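# Slide the tray plate onto the bar's bare end

## Task

Move the plate sitting on the tray onto the bar by sliding it over the bar end closest to the tray (the end without a nut) until it rests against the plate already mounted there, leaving that first plate unmoved. At the end the bar must lie on the table facing the same way as it did at the start, and neither hand may be touching the bar or any plate on it.

## Robot and tools

ROBOT. Two arms: left_arm carries a five-finger left hand and right_arm a right hand. Base positions in the scene frame: left_arm (+0.041, +0.261, +0.024) m and right_arm (-0.021, -0.365, +0.039) m, both almost unrotated. Behind the arms, a post is bolted to the floor, and a camera stand sits between the bases. Both are fixed, so keep clear of them.

FRAMES. The scene frame has its origin at table-top height, midway between the nominal bases. +z is up, +x points out over the table, and +y points toward left_arm. Camera image sides do not follow arm names. Reported end_effector_position (metres) and end_effector_quat_wxyz are in this frame.

The hand point sits 0.05 m in front of the palm and 0.15 m out from the wrist face. Its axes are:
- +z along the straight fingers, which reach 0.06 to 0.07 m past the point, their centre lines 0.06 m behind it along -y.
- +y out of the palm.
- +x across the palm, away from the thumb on the right hand and toward the thumb on the left hand.
A wrist bracket on the little-finger side reaches 0.10 m across and can strike things.

ROW LAYOUT. Every row is 28 numbers, each in [-1, 1], and it always covers both arms:
- left_arm: dx, dy, dz, rx, ry, rz.
- left hand: thumb_turn, thumb_bend, index, middle, ring, little, force_limit, speed.
- right_arm: the same six pose numbers.
- right hand: the same eight hand numbers.

The six pose numbers are an offset, not a pose. They count from that arm's Hand target at the start of the call, along the Hand target's own axes. 1.0 equals 0.6 m of travel or 180 degrees, and rx, ry, rz form one rotation vector. Six zeros request nothing new for that arm.

The hand numbers are absolute targets. For each finger and thumb_bend, -1 is straight or open and +1 is curled. For thumb_turn, -1 puts the thumb beside the palm and +1 puts it opposite the fingers. force_limit runs linearly from about 0 N at -1 to 10 N at +1 (15 N for the two thumb motors). speed rises from almost nothing at -1 to full at +0.48 and stays full up to +1. No value means 'unchanged'. To keep a hand as it is, resend the last eight numbers you sent for it. If you have sent none yet, send its hand_measured six, then hand_force_limit and hand_speed.

TOOLS.
- execute_actions(actions, cameras): actions is a list of actions, and each action is up to 15 rows, one per 1/30 s step. A short action repeats its final row. Every row in an action is measured from the pose at that action's start, but consecutive actions and calls build on each other, so sending the same offset again moves the arm further. cameras lists camera names, ["all"] or []. Images come back only when actions is empty or cameras asks for them.
- move(target, speed, blend, blocking, cameras): target is one 28-number row or a list of up to 15 rows. Every row is an offset from the Hand targets as they stood when the move began. speed is in m/s, from 0.002 to 4.3, default 0.25; turns are limited to twice that number in rad/s. blend is a corner radius in metres; 0 stops at each target. The whole move is capped at 10 s. The path does not avoid obstacles or the other arm, and faster moves hit harder. blocking=false returns after about 0.5 s while the move continues. The result adds a 'move:' line naming the ending (done, off_target, moving, held, fault) and any limits (paced, held).
- wait(seconds): 0 to 3600; lets the scene run without new commands.
- stop(): brakes a running move.
- zoom_image(camera, region): region is [x0, y0, x1, y1] in pixels, at most 504 by 504, taken from that camera's latest image.
- show_instructions(): displays the reference pages.
- finished_scene(scene): ends the scene for good.

Cameras: cam_head_left, cam_head_right, cam_high, cam_low, cam_left_wrist, cam_right_wrist, all 896x504. The wrist views move with their arms.

RESULT LINES.
- Hand target: your last commanded pose after clipping. Orientation is clipped to within 40 degrees of the measured one.
- Joint positions, velocities and torques are also reported. Velocities may read 'within noise'.
- hand_measured: each motor's position on the command scale.
- hand_stopped_by: moving, target, force, stalled or fault.
- hand_load_n: fingertip force per motor, positive when something pushes the finger open. A grip that has slipped shows up here as a load near 0.
- hand_force_limit and hand_speed echo your settings.
All six-value lists follow the motor order of a row.

BEHAVIOUR. Friction and weight often leave the hand point 1 to 3 cm (sometimes 5 cm) short of its target, usually low. That alone does not mean contact. Another execute_actions call, even with zero offsets, requests the target again. If the hand still rests short, command the remaining distance. To stop pressing against something, command the target back beyond where the hand point actually is.

GRIPPING. With the thumb turned in front, the hand can close around objects about 0.035 to 0.065 m thick, or a handle down to about 0.025 m. A motor locks when it reaches its target or its force limit. For a gentle grip, close at speed -0.94 or lower. To grip harder, raise force_limit and send a target that is more closed than the measured position. To loosen, send one that is more open.

AVOID.
- Dropping parts, even slightly, or letting them go while they move.
- Fast impacts and hard shoves.
- Heavy loads on fingers.
- Arms or hands pressing against each other.
- Anything ending up off the table, which fails the task.
- Keeping an arm stretched out or pushing for long. Motors heat up: a MOTOR HOT line appears at 85 °C, and at 100 °C that arm drops and stays stopped for 30 to 60 s.

Joint limits (rad), base to hand: waist ±2.880, shoulder 0 to 3.142, elbow 0 to 3.019, wrist pitch -1.693 to 1.571, wrist yaw ±1.571, wrist roll ±2.094.

Each tool is called after "Emit:" by a JSON object that holds its "api" and its "payload".

Reference images:

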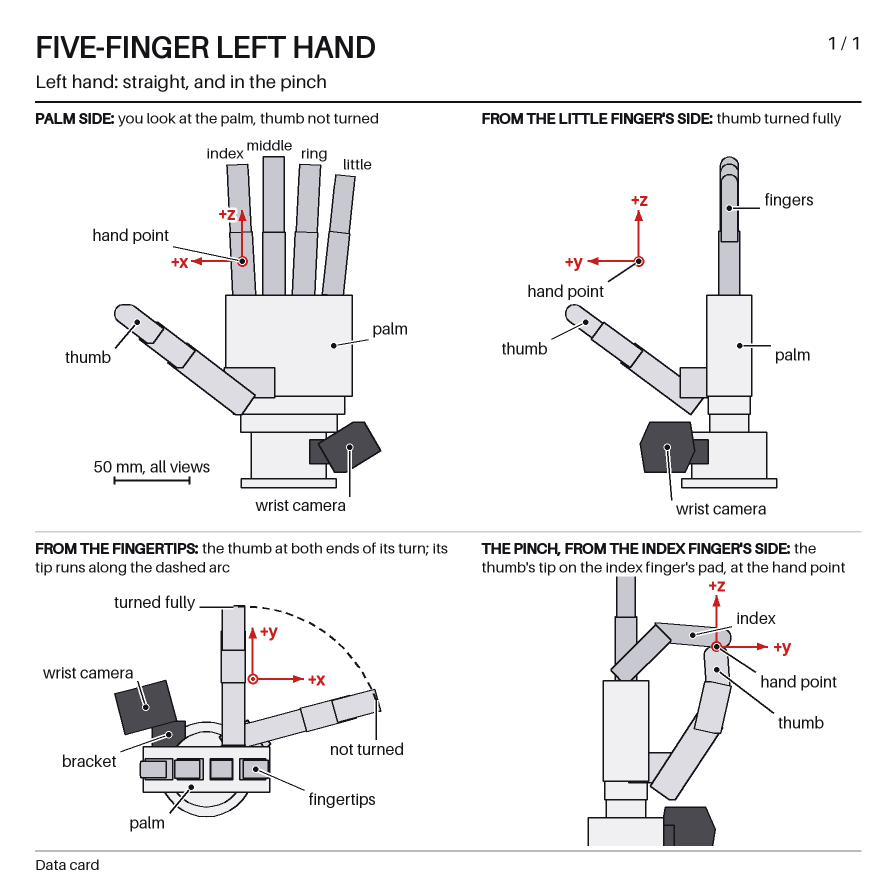

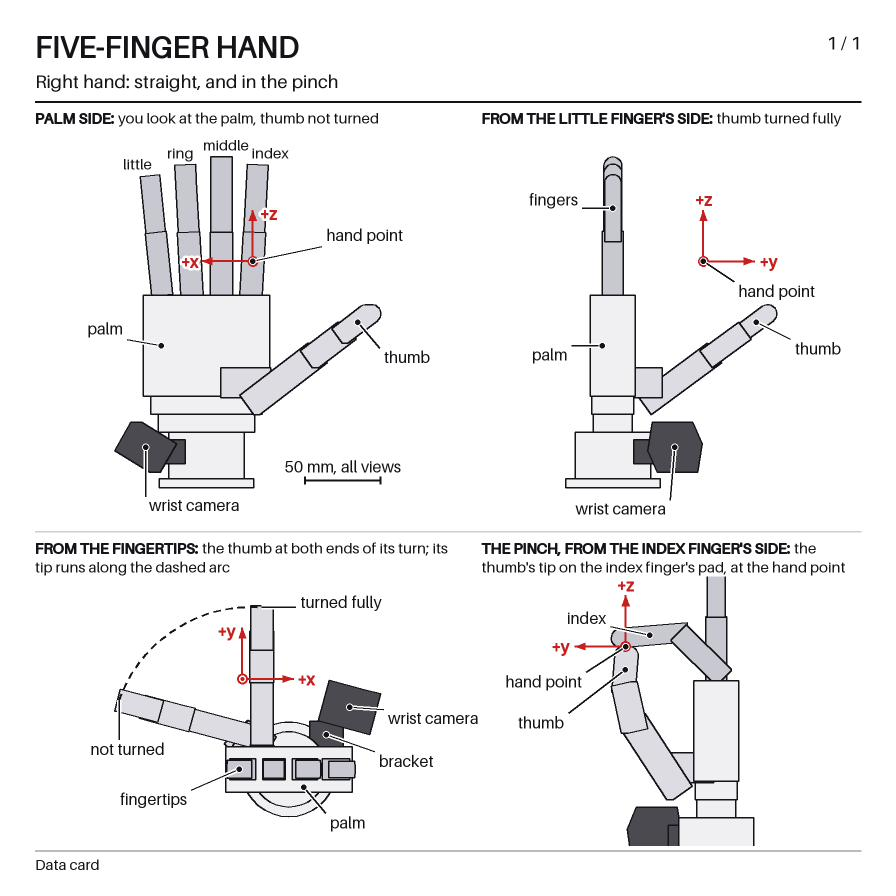

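## Session

Emit:
{"api": "execute_actions", "payload": {"actions": []}}

Scene clock: 0.00 s.
left_arm: end_effector_position=(+0.0297, -0.1989, +0.3170) hand_measured=(-1.000, -1.000, -1.000, -1.000, -1.000, -1.000) hand_load_n=(+0.0, +0.0, +0.0, +0.0, +0.0, +0.0) hand_stopped_by=(target, target, target, target, target, target) hand_force_limit=0.00 hand_speed=-0.80 end_effector_quat_wxyz=(+0.124, -0.422, -0.541, +0.717) | right_arm: end_effector_position=(+0.4110, -0.3814, +0.2054) hand_measured=(-1.000, -1.000, -1.000, -1.000, -1.000, -1.000) hand_load_n=(+0.0, +0.0, +0.0, +0.0, +0.0, +0.0) hand_stopped_by=(target, target, target, target, target, target) hand_force_limit=0.00 hand_speed=-0.80 end_effector_quat_wxyz=(-0.308, +0.645, -0.182, +0.675)
Joint positions: left_arm=[-1.178 1.171 0.713 0.628 1.22 0.332] | right_arm=[-0.116 1.133 0.226 1.011 -0.243 -0.843]
Joint velocities: within noise
Joint torques (N m): no reading
Heat: left arm: hottest wrist pitch 33 °C; right arm: hottest shoulder 34 °C.
Hand target: left_arm +0.0315, -0.2031, +0.3282; +0.116, -0.427, -0.533, +0.721 | right_arm +0.4166, -0.3819, +0.2156; -0.310, +0.638, -0.178, +0.682

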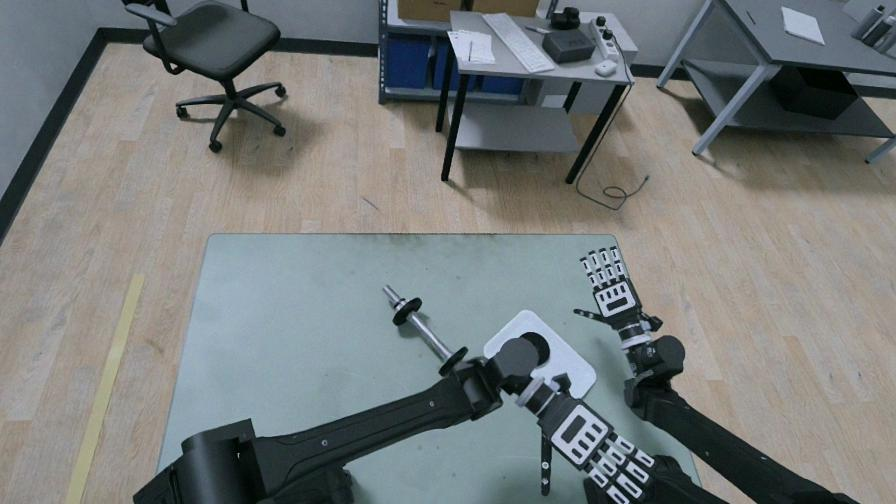

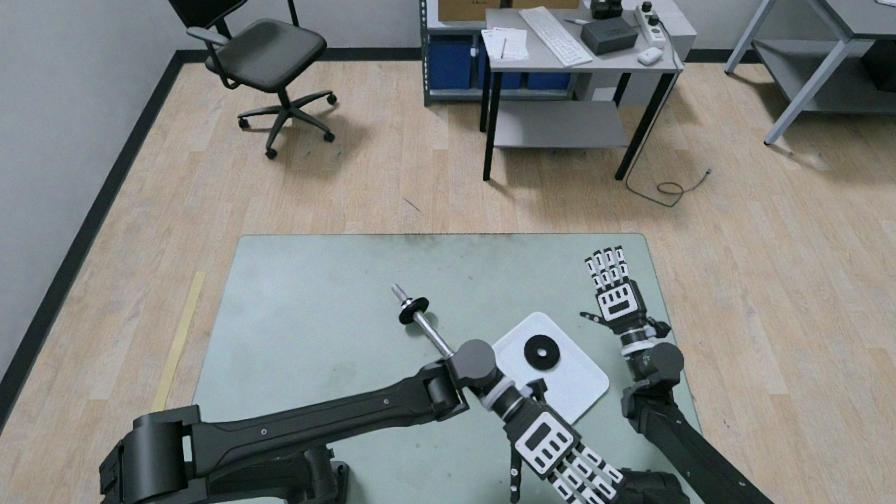

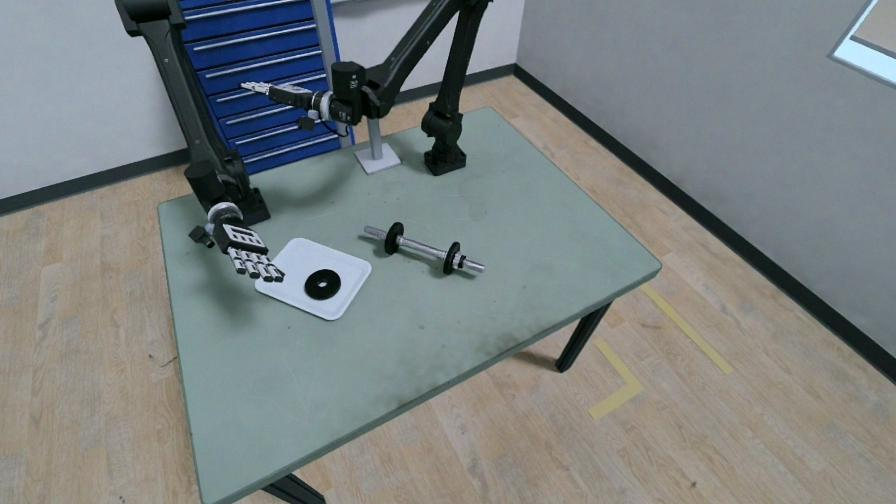

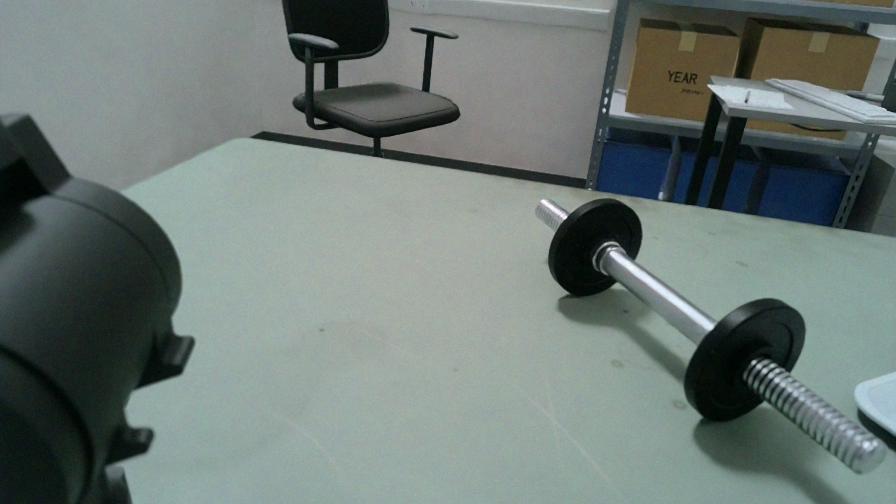

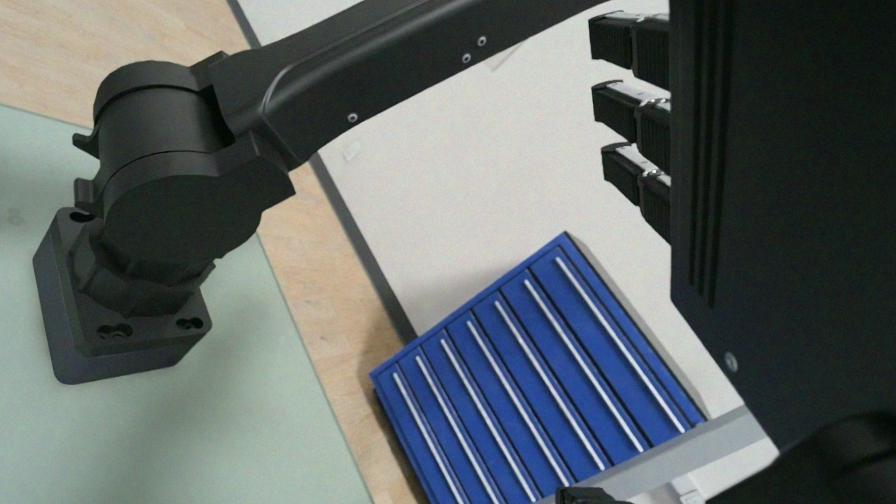

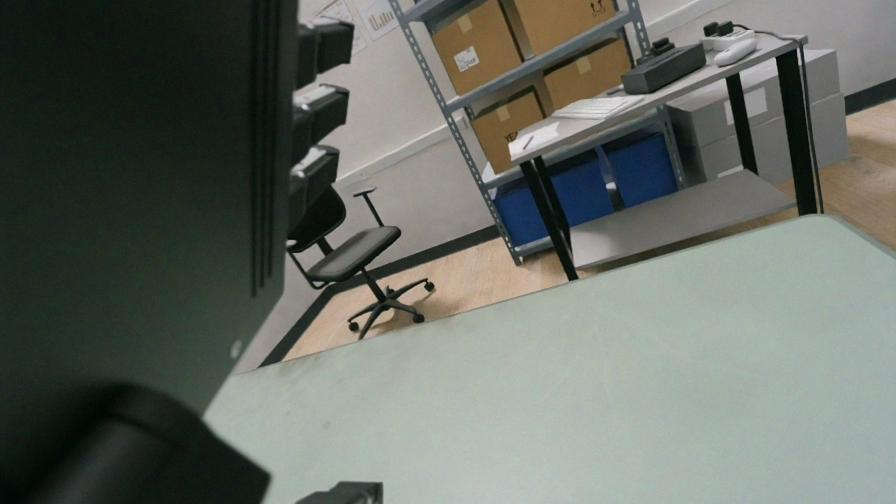

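Emit:
{"api": "zoom_image", "payload": {"camera": "cam_high", "region": [240, 200, 500, 340]}}

Emit:
{"api": "zoom_image", "payload": {"camera": "cam_head_right", "region": [360, 260, 640, 440]}}

Emit:
{"api": "zoom_image", "payload": {"camera": "cam_low", "region": [500, 180, 896, 504]}}

Emit:
{"api": "zoom_image", "payload": {"camera": "cam_head_left", "region": [360, 260, 640, 440]}}

Scaled by 1.938.

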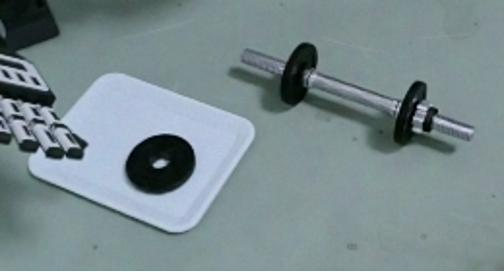

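Scaled by 1.800.

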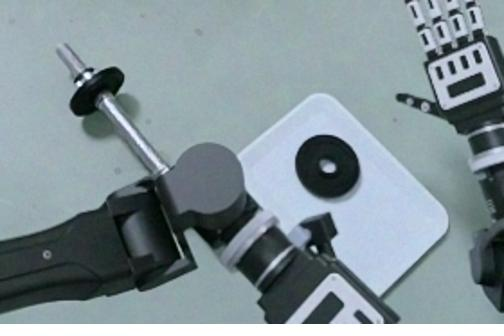

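Scaled by 1.273.

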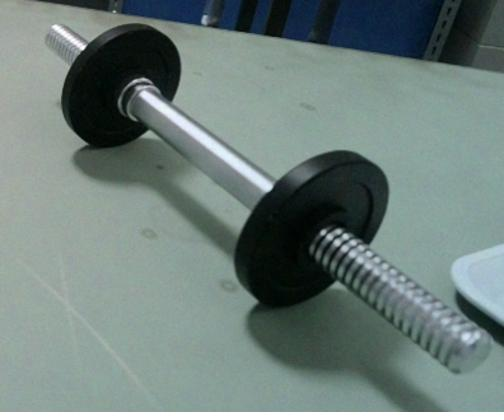

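Scaled by 1.800.

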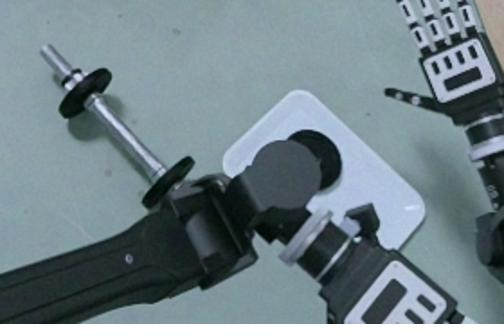

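Emit:
{"api": "zoom_image", "payload": {"camera": "cam_low", "region": [680, 280, 896, 490]}}

Emit:
{"api": "zoom_image", "payload": {"camera": "cam_high", "region": [280, 250, 380, 330]}}

Emit:
{"api": "zoom_image", "payload": {"camera": "cam_high", "region": [355, 210, 495, 290]}}

Emit:
{"api": "zoom_image", "payload": {"camera": "cam_head_right", "region": [490, 300, 620, 420]}}

Scaled by 2.333.

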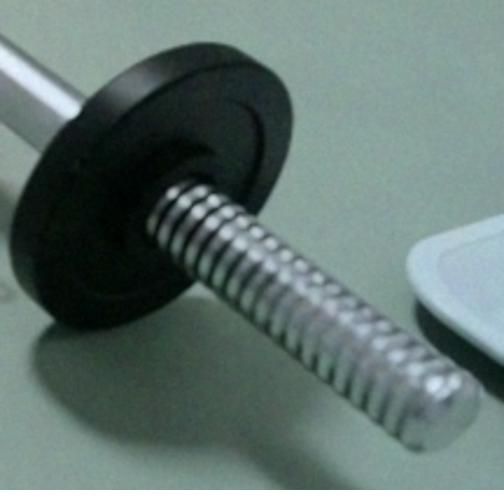

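Scaled by 5.040.

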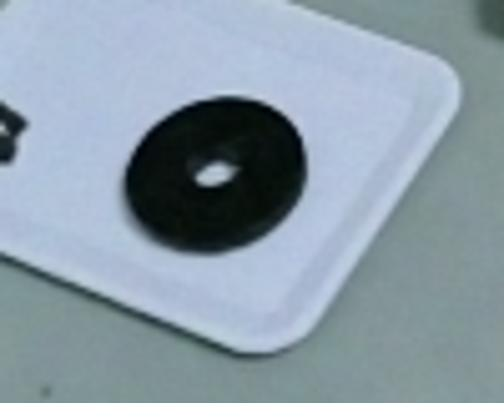

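Scaled by 3.600.

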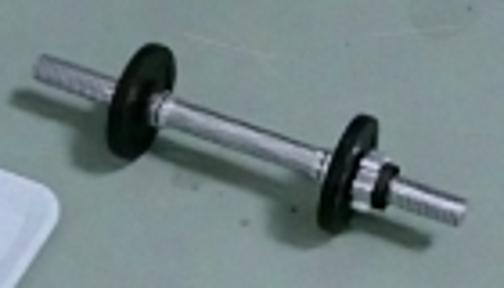

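Scaled by 3.877.

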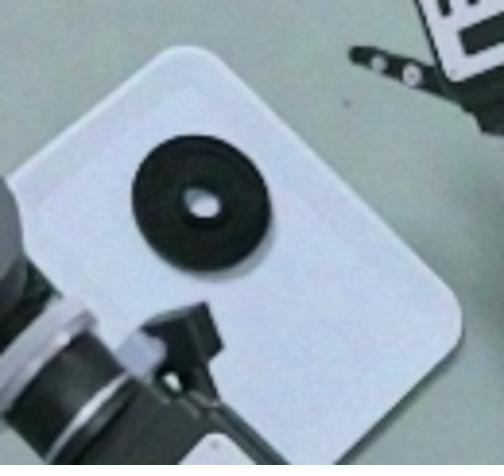

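Emit:
{"api": "move", "payload": {"target": [-0.131,-0.012,-0.3215,-0.219,-0.386,0.030,-1,-1,-1,-1,-1,-1,0,-0.8, 0,0,0,0,0,0,-1,-1,-1,-1,-1,-1,0,-0.8], "cameras": ["cam_head_right","cam_head_left"]}}

Scene clock: 171.50 s.
left_arm: end_effector_position=(+0.2220, -0.1163, +0.3493) hand_measured=(-1.000, -1.000, -1.000, -1.000, -1.000, -1.000) hand_load_n=(+0.0, +0.0, +0.0, +0.0, -0.5, +0.0) hand_stopped_by=(target, target, target, target, target, target) hand_force_limit=0.00 hand_speed=-0.80 end_effector_quat_wxyz=(+0.373, -0.021, +0.687, -0.624) | right_arm: end_effector_position=(+0.4110, -0.3814, +0.2054) hand_measured=(-1.000, -1.000, -1.000, -1.000, -1.000, -1.000) hand_load_n=(-0.5, +0.0, +0.0, +0.0, +0.0, +0.0) hand_stopped_by=(target, target, target, target, target, target) hand_force_limit=0.00 hand_speed=-0.80 end_effector_quat_wxyz=(-0.308, +0.645, -0.182, +0.675)
Joint positions: left_arm=[-1.24 0.682 0.566 0.174 -0.239 0.521] | right_arm=[-0.116 1.133 0.226 1.011 -0.243 -0.843]
Joint torques (N m): left_arm=[-0.15 -1.26 11.32 1.69 -0.1 0.04] | right_arm=[-0.21 -4.37 7.87 2.73 -0.02 -0.08]
Heat: left arm: hottest elbow 36 °C; right arm: hottest shoulder 33 °C.
Hand target: left_arm +0.2200, -0.1201, +0.3603; +0.375, -0.016, +0.683, -0.627 | right_arm +0.4166, -0.3819, +0.2156; -0.310, +0.638, -0.178, +0.682
Off the commanded pose: left_arm 0.012 m, 1 deg | right_arm 0.012 m, 1 deg.
move: off_target (left_arm)
Images, in order (width x height): cam_head_left 896x504, cam_head_right 896x504.

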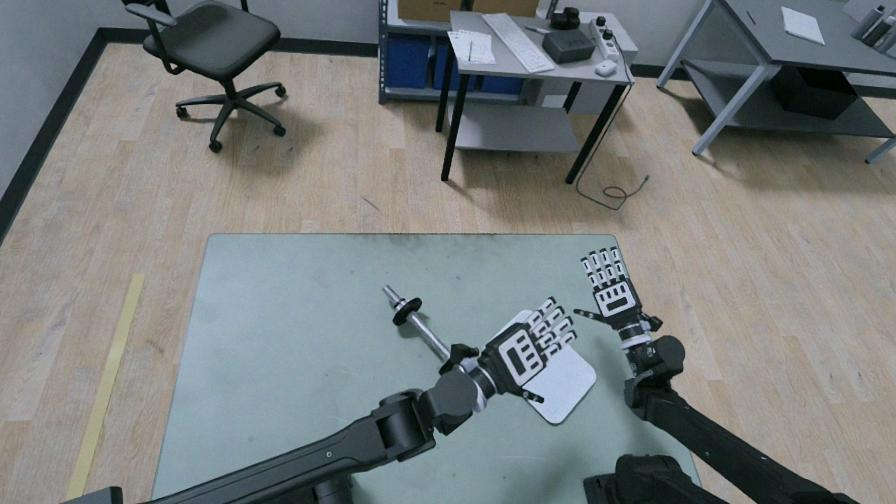

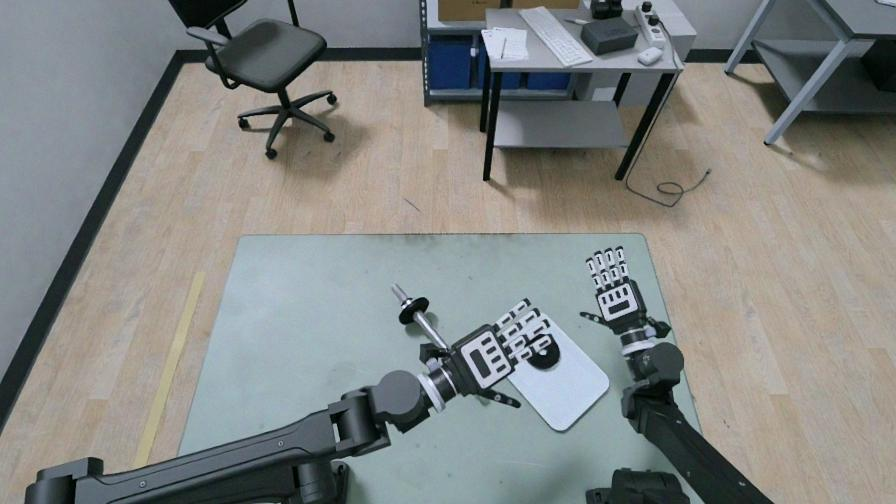

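Emit:
{"api": "move", "payload": {"target": [-0.1055,0.3055,-0.124,-0.5285,-0.0719,-0.326,-1,-1,-1,-1,-1,-1,0,-0.8, 0,0,0,0,0,0,-1,-1,-1,-1,-1,-1,0,-0.8], "cameras": ["all"]}}

Scene clock: 186.77 s.
left_arm: end_effector_position=(+0.2971, +0.0188, +0.2147) hand_measured=(-1.000, -1.000, -1.000, -1.000, -1.000, -1.000) hand_load_n=(+0.0, +0.0, +0.0, +0.0, +0.0, +0.0) hand_stopped_by=(target, target, target, target, target, target) hand_force_limit=0.00 hand_speed=-0.80 end_effector_quat_wxyz=(-0.011, -0.621, +0.784, -0.017) | right_arm: end_effector_position=(+0.4110, -0.3814, +0.2054) hand_measured=(-1.000, -1.000, -1.000, -1.000, -1.000, -1.000) hand_load_n=(+0.0, +0.0, +0.0, +0.0, +0.0, +0.0) hand_stopped_by=(target, target, target, target, target, target) hand_force_limit=0.00 hand_speed=-0.80 end_effector_quat_wxyz=(-0.308, +0.645, -0.182, +0.675)
Joint positions: left_arm=[-0.595 1.358 1.209 -1.396 0.031 -0.366] | right_arm=[-0.116 1.133 0.226 1.011 -0.243 -0.843]
Joint torques (N m): left_arm=[1.26 -7.94 11.28 -0.12 0.22 -0.17] | right_arm=[-0.21 -4.48 7.83 2.71 0 -0.1]
Heat: left arm: hottest elbow 37 °C; right arm: hottest shoulder 33 °C.
Hand target: left_arm +0.3081, +0.0131, +0.2274; -0.009, -0.628, +0.777, -0.029 | right_arm +0.4166, -0.3819, +0.2156; -0.310, +0.638, -0.178, +0.682
Off the commanded pose: left_arm 0.018 m, 2 deg | right_arm 0.012 m, 1 deg.
move: off_target (left_arm)
cam_left_wrist: T_world_to_cam=[[0.87019, -0.49235, -0.01879, -0.2382], [-0.40753, -0.74065, 0.53419, 0.02331], [-0.27692, -0.45719, -0.84516, 0.3836]] pos_world=[0.323, 0.07537, 0.30727]

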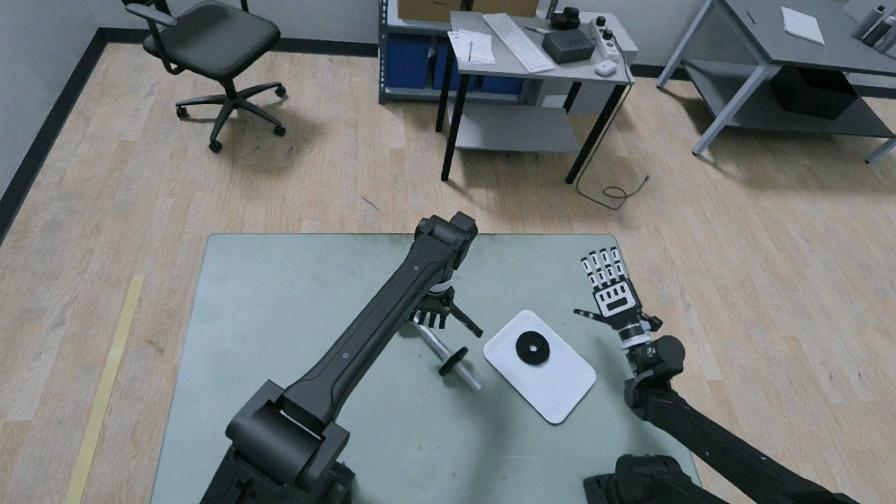

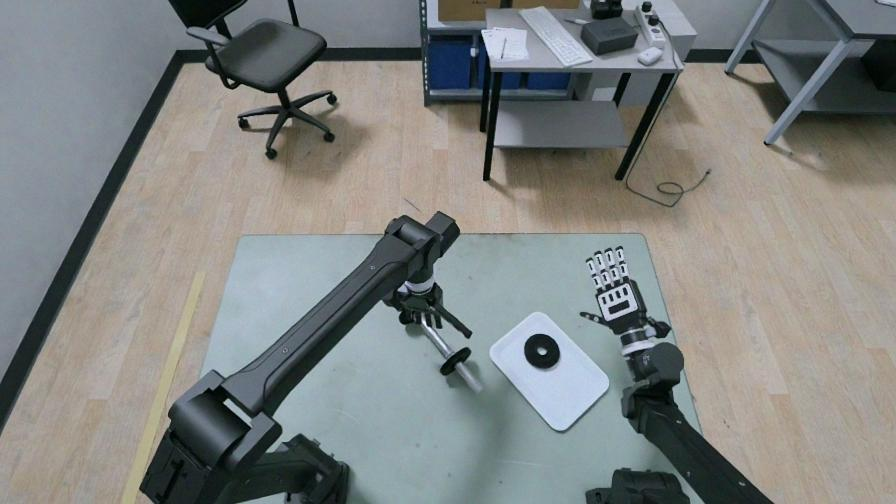

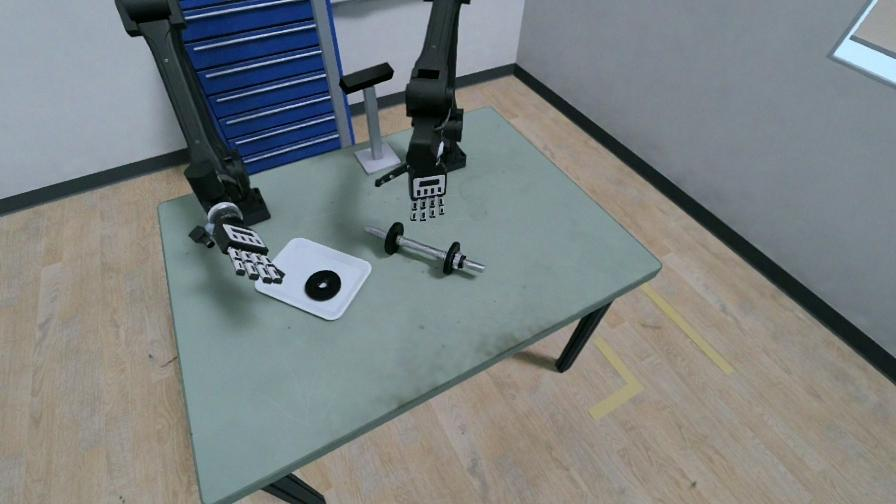

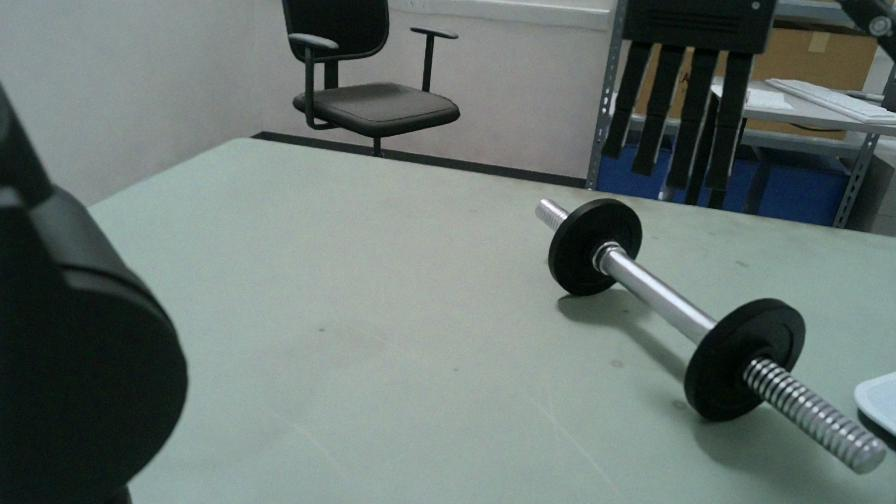

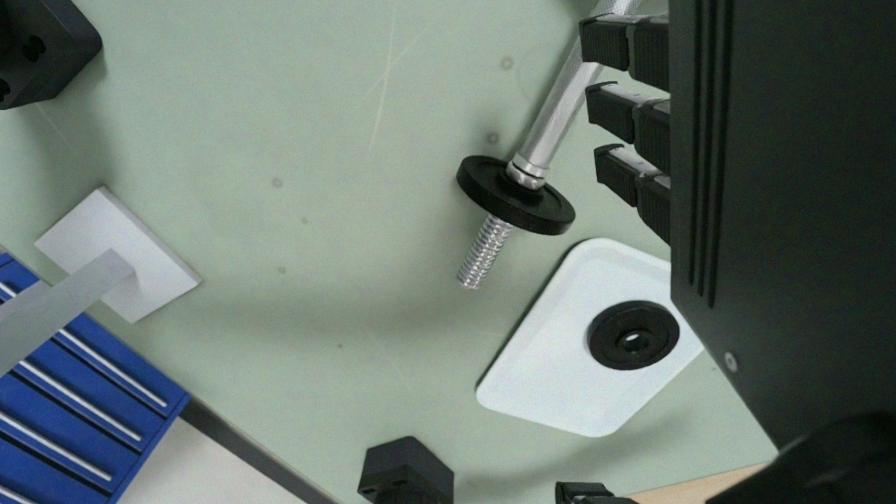

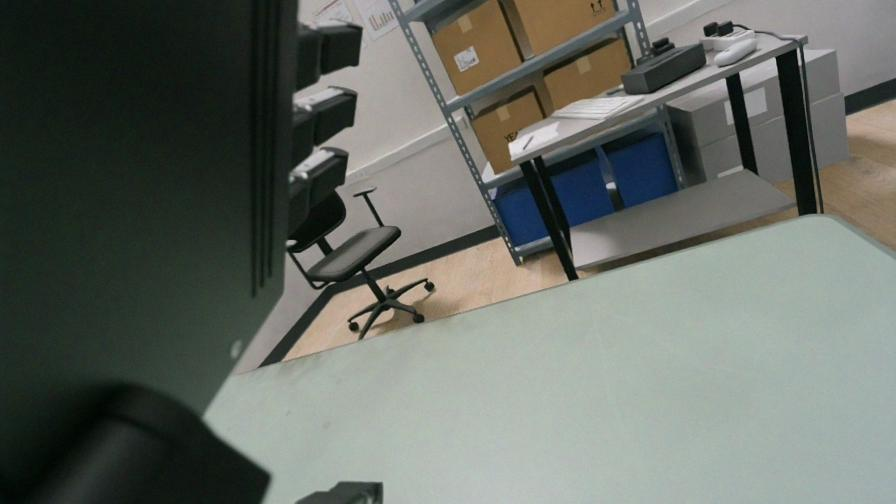

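Emit:
{"api": "zoom_image", "payload": {"camera": "cam_left_wrist", "region": [430, 130, 710, 390]}}

Emit:
{"api": "zoom_image", "payload": {"camera": "cam_left_wrist", "region": [440, 140, 590, 300]}}

Emit:
{"api": "zoom_image", "payload": {"camera": "cam_left_wrist", "region": [570, 280, 700, 390]}}

Emit:
{"api": "zoom_image", "payload": {"camera": "cam_head_left", "region": [420, 320, 560, 400]}}

Emit:
{"api": "zoom_image", "payload": {"camera": "cam_head_right", "region": [430, 320, 570, 400]}}

Scaled by 1.800.

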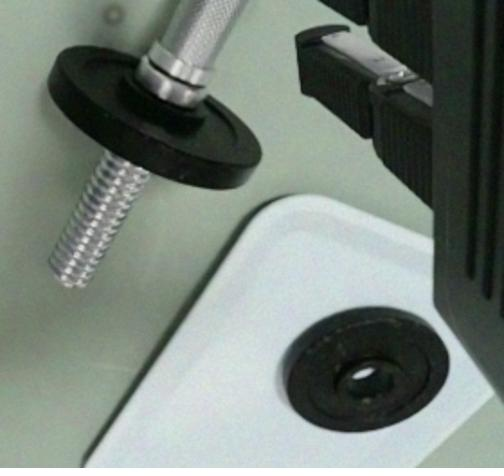

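Scaled by 3.150.

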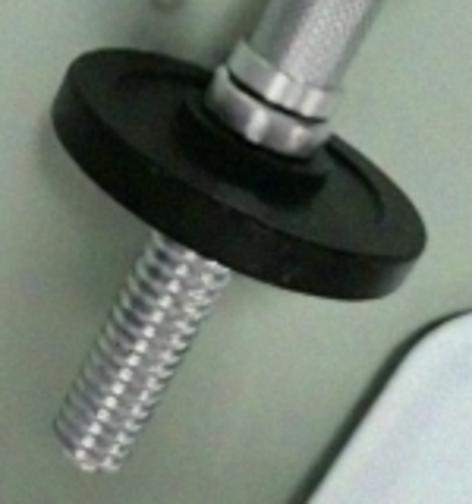

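Scaled by 3.877.

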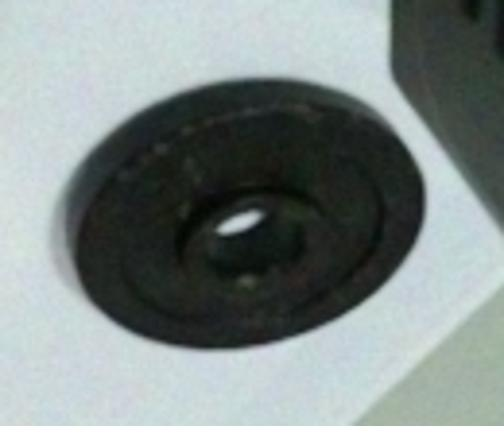

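Scaled by 3.600.

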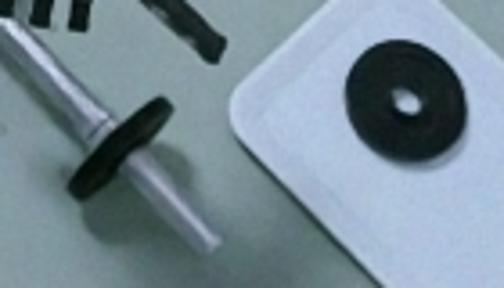

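Scaled by 3.600.

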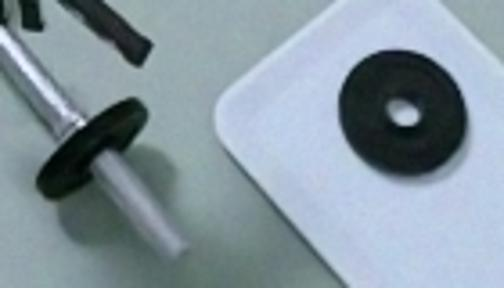

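Emit:
{"api": "zoom_image", "payload": {"camera": "cam_head_right", "region": [560, 230, 700, 350]}}

Emit:
{"api": "zoom_image", "payload": {"camera": "cam_head_left", "region": [560, 230, 700, 350]}}

Emit:
{"api": "zoom_image", "payload": {"camera": "cam_high", "region": [190, 190, 310, 300]}}

Scaled by 3.600.

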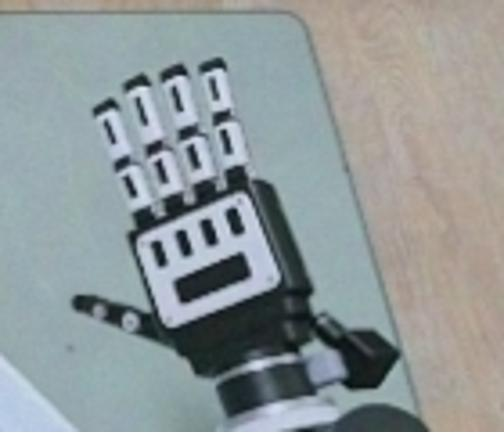

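Scaled by 3.600.

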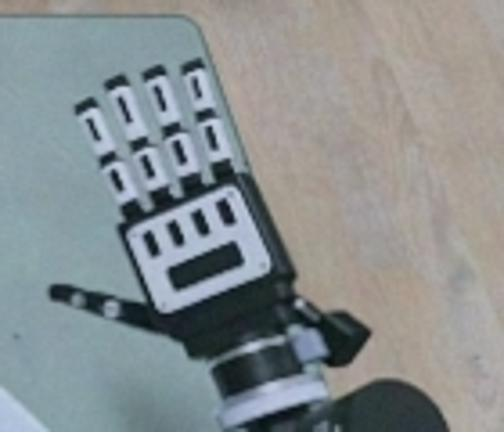

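Scaled by 4.200.

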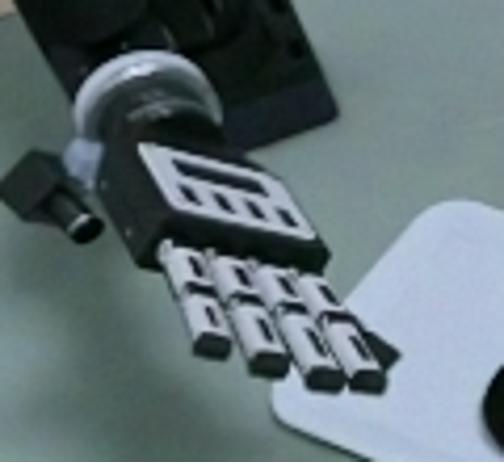

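Emit:
{"api": "move", "payload": {"target": [0,0,0,0,0,0,-1,-1,-1,-1,-1,-1,0,-0.8, -0.2358,-0.1578,-0.1158,-0.2203,-0.1716,0.2417,1,-1,-0.75,-0.75,-1,-1,0.4,-0.3], "cameras": ["all"]}}

Scene clock: 294.13 s.
left_arm: end_effector_position=(+0.2971, +0.0188, +0.2147) hand_measured=(-1.000, -1.000, -1.000, -1.000, -1.000, -1.000) hand_load_n=(+0.0, +0.0, +0.0, +0.0, +0.0, +0.0) hand_stopped_by=(target, target, target, target, target, target) hand_force_limit=0.00 hand_speed=-0.80 end_effector_quat_wxyz=(-0.011, -0.621, +0.783, -0.017) | right_arm: end_effector_position=(+0.3131, -0.2394, +0.1365) hand_measured=(+1.000, -1.000, -0.750, -0.750, -1.000, -1.000) hand_load_n=(+0.0, +0.0, +0.0, +0.0, +0.0, +0.0) hand_stopped_by=(target, target, target, target, target, target) hand_force_limit=0.40 hand_speed=-0.30 end_effector_quat_wxyz=(-0.325, +0.750, -0.527, +0.233)
Joint positions: left_arm=[-0.595 1.358 1.209 -1.396 0.031 -0.367] | right_arm=[0.226 0.935 0.528 -0.343 -0.062 -0.066]
Joint torques (N m): left_arm=[1.32 -8 11.33 0.03 0.21 -0.22] | right_arm=[0.79 -3.84 13.16 1.69 -0.21 -0.01]
Heat: left arm: hottest elbow 40 °C; right arm: hottest shoulder 33 °C.
Hand target: left_arm +0.3081, +0.0131, +0.2274; -0.009, -0.628, +0.777, -0.029 | right_arm +0.3290, -0.2301, +0.1596; -0.340, +0.745, -0.522, +0.239
Off the commanded pose: left_arm 0.018 m, 2 deg | right_arm 0.030 m, 2 deg.
move: off_target (right_arm)
cam_left_wrist: T_world_to_cam=[[0.87037, -0.49202, -0.01929, -0.23804], [-0.40702, -0.74094, 0.53418, 0.02313], [-0.27712, -0.45708, -0.84515, 0.38362]] pos_world=[0.3229, 0.07537, 0.30727]
cam_right_wrist: T_world_to_cam=[[-0.5222, -0.45744, -0.71976, 0.15638], [-0.77381, 0.60894, 0.1744, 0.36414], [0.35851, 0.64803, -0.67196, 0.25629]] pos_world=[0.27155, -0.31628, 0.22126]

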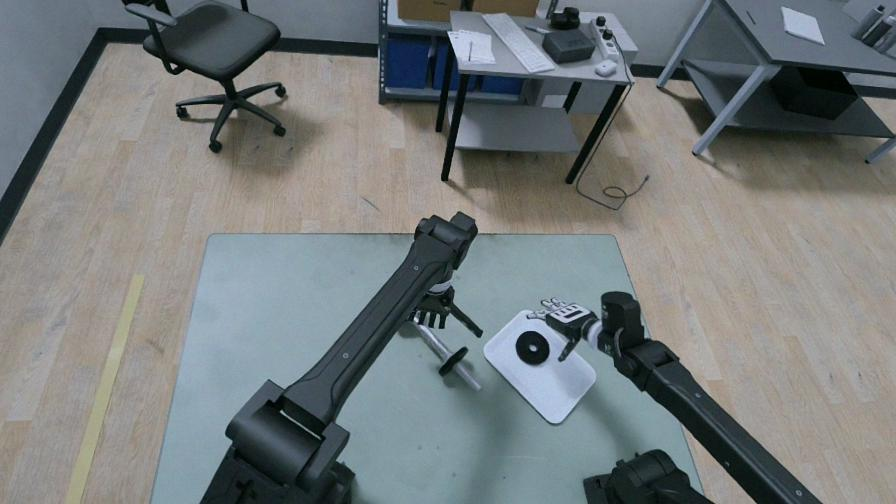

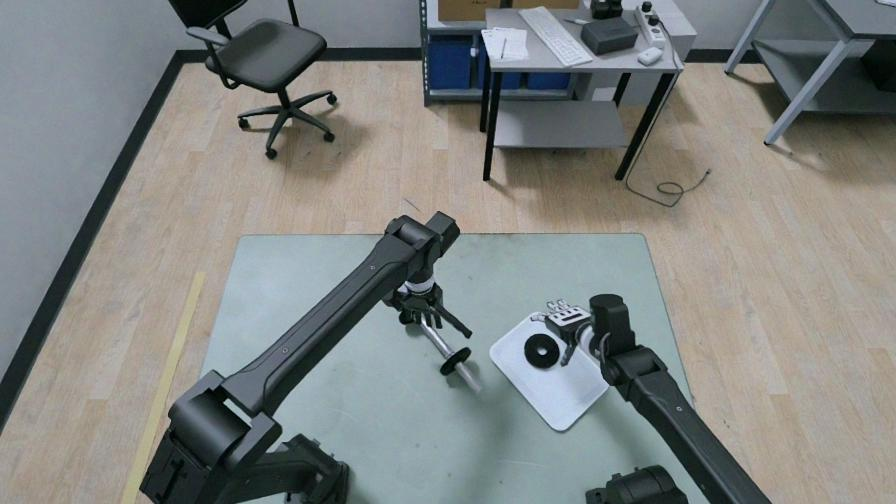

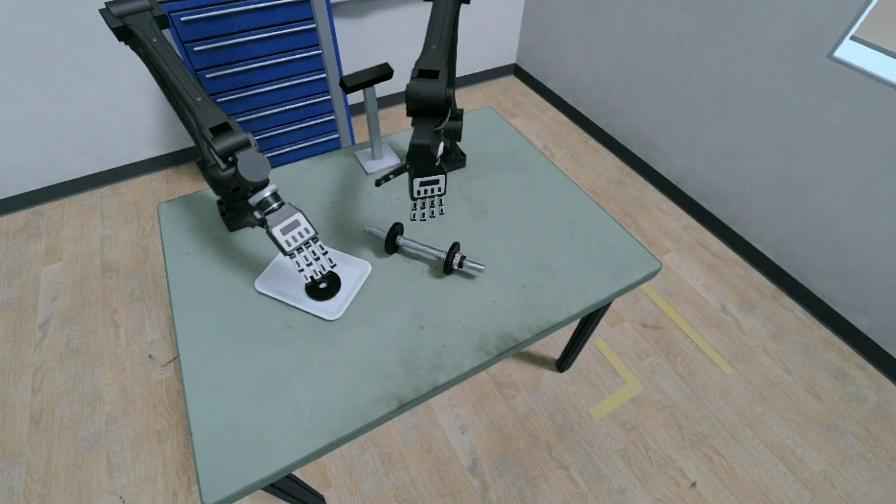

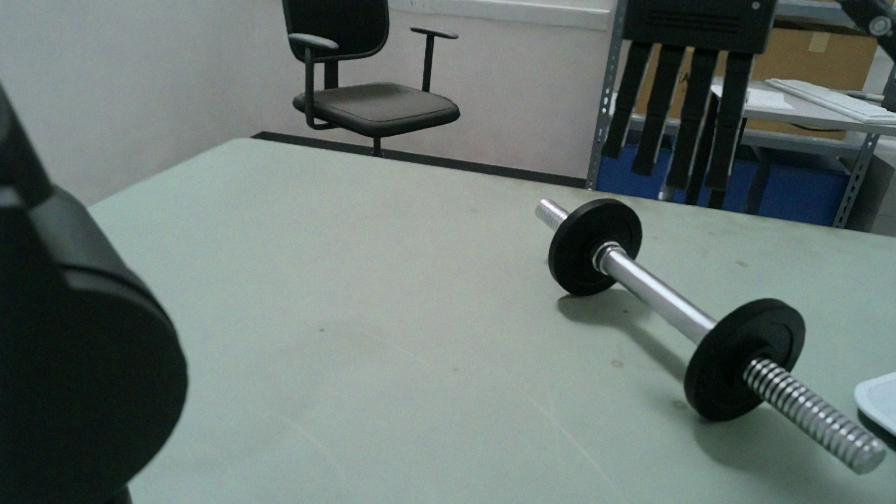

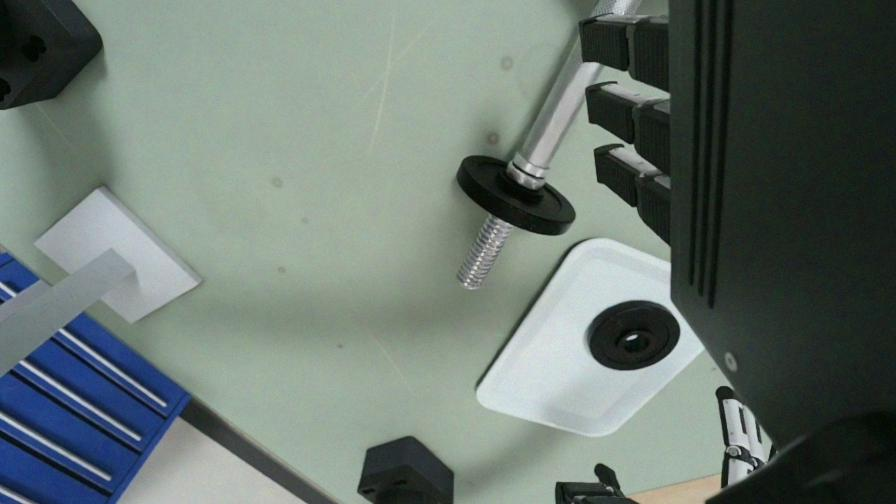

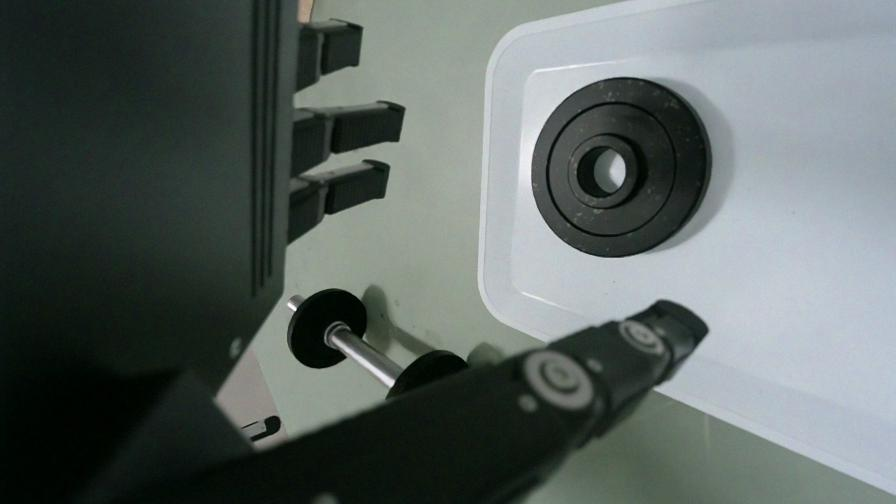

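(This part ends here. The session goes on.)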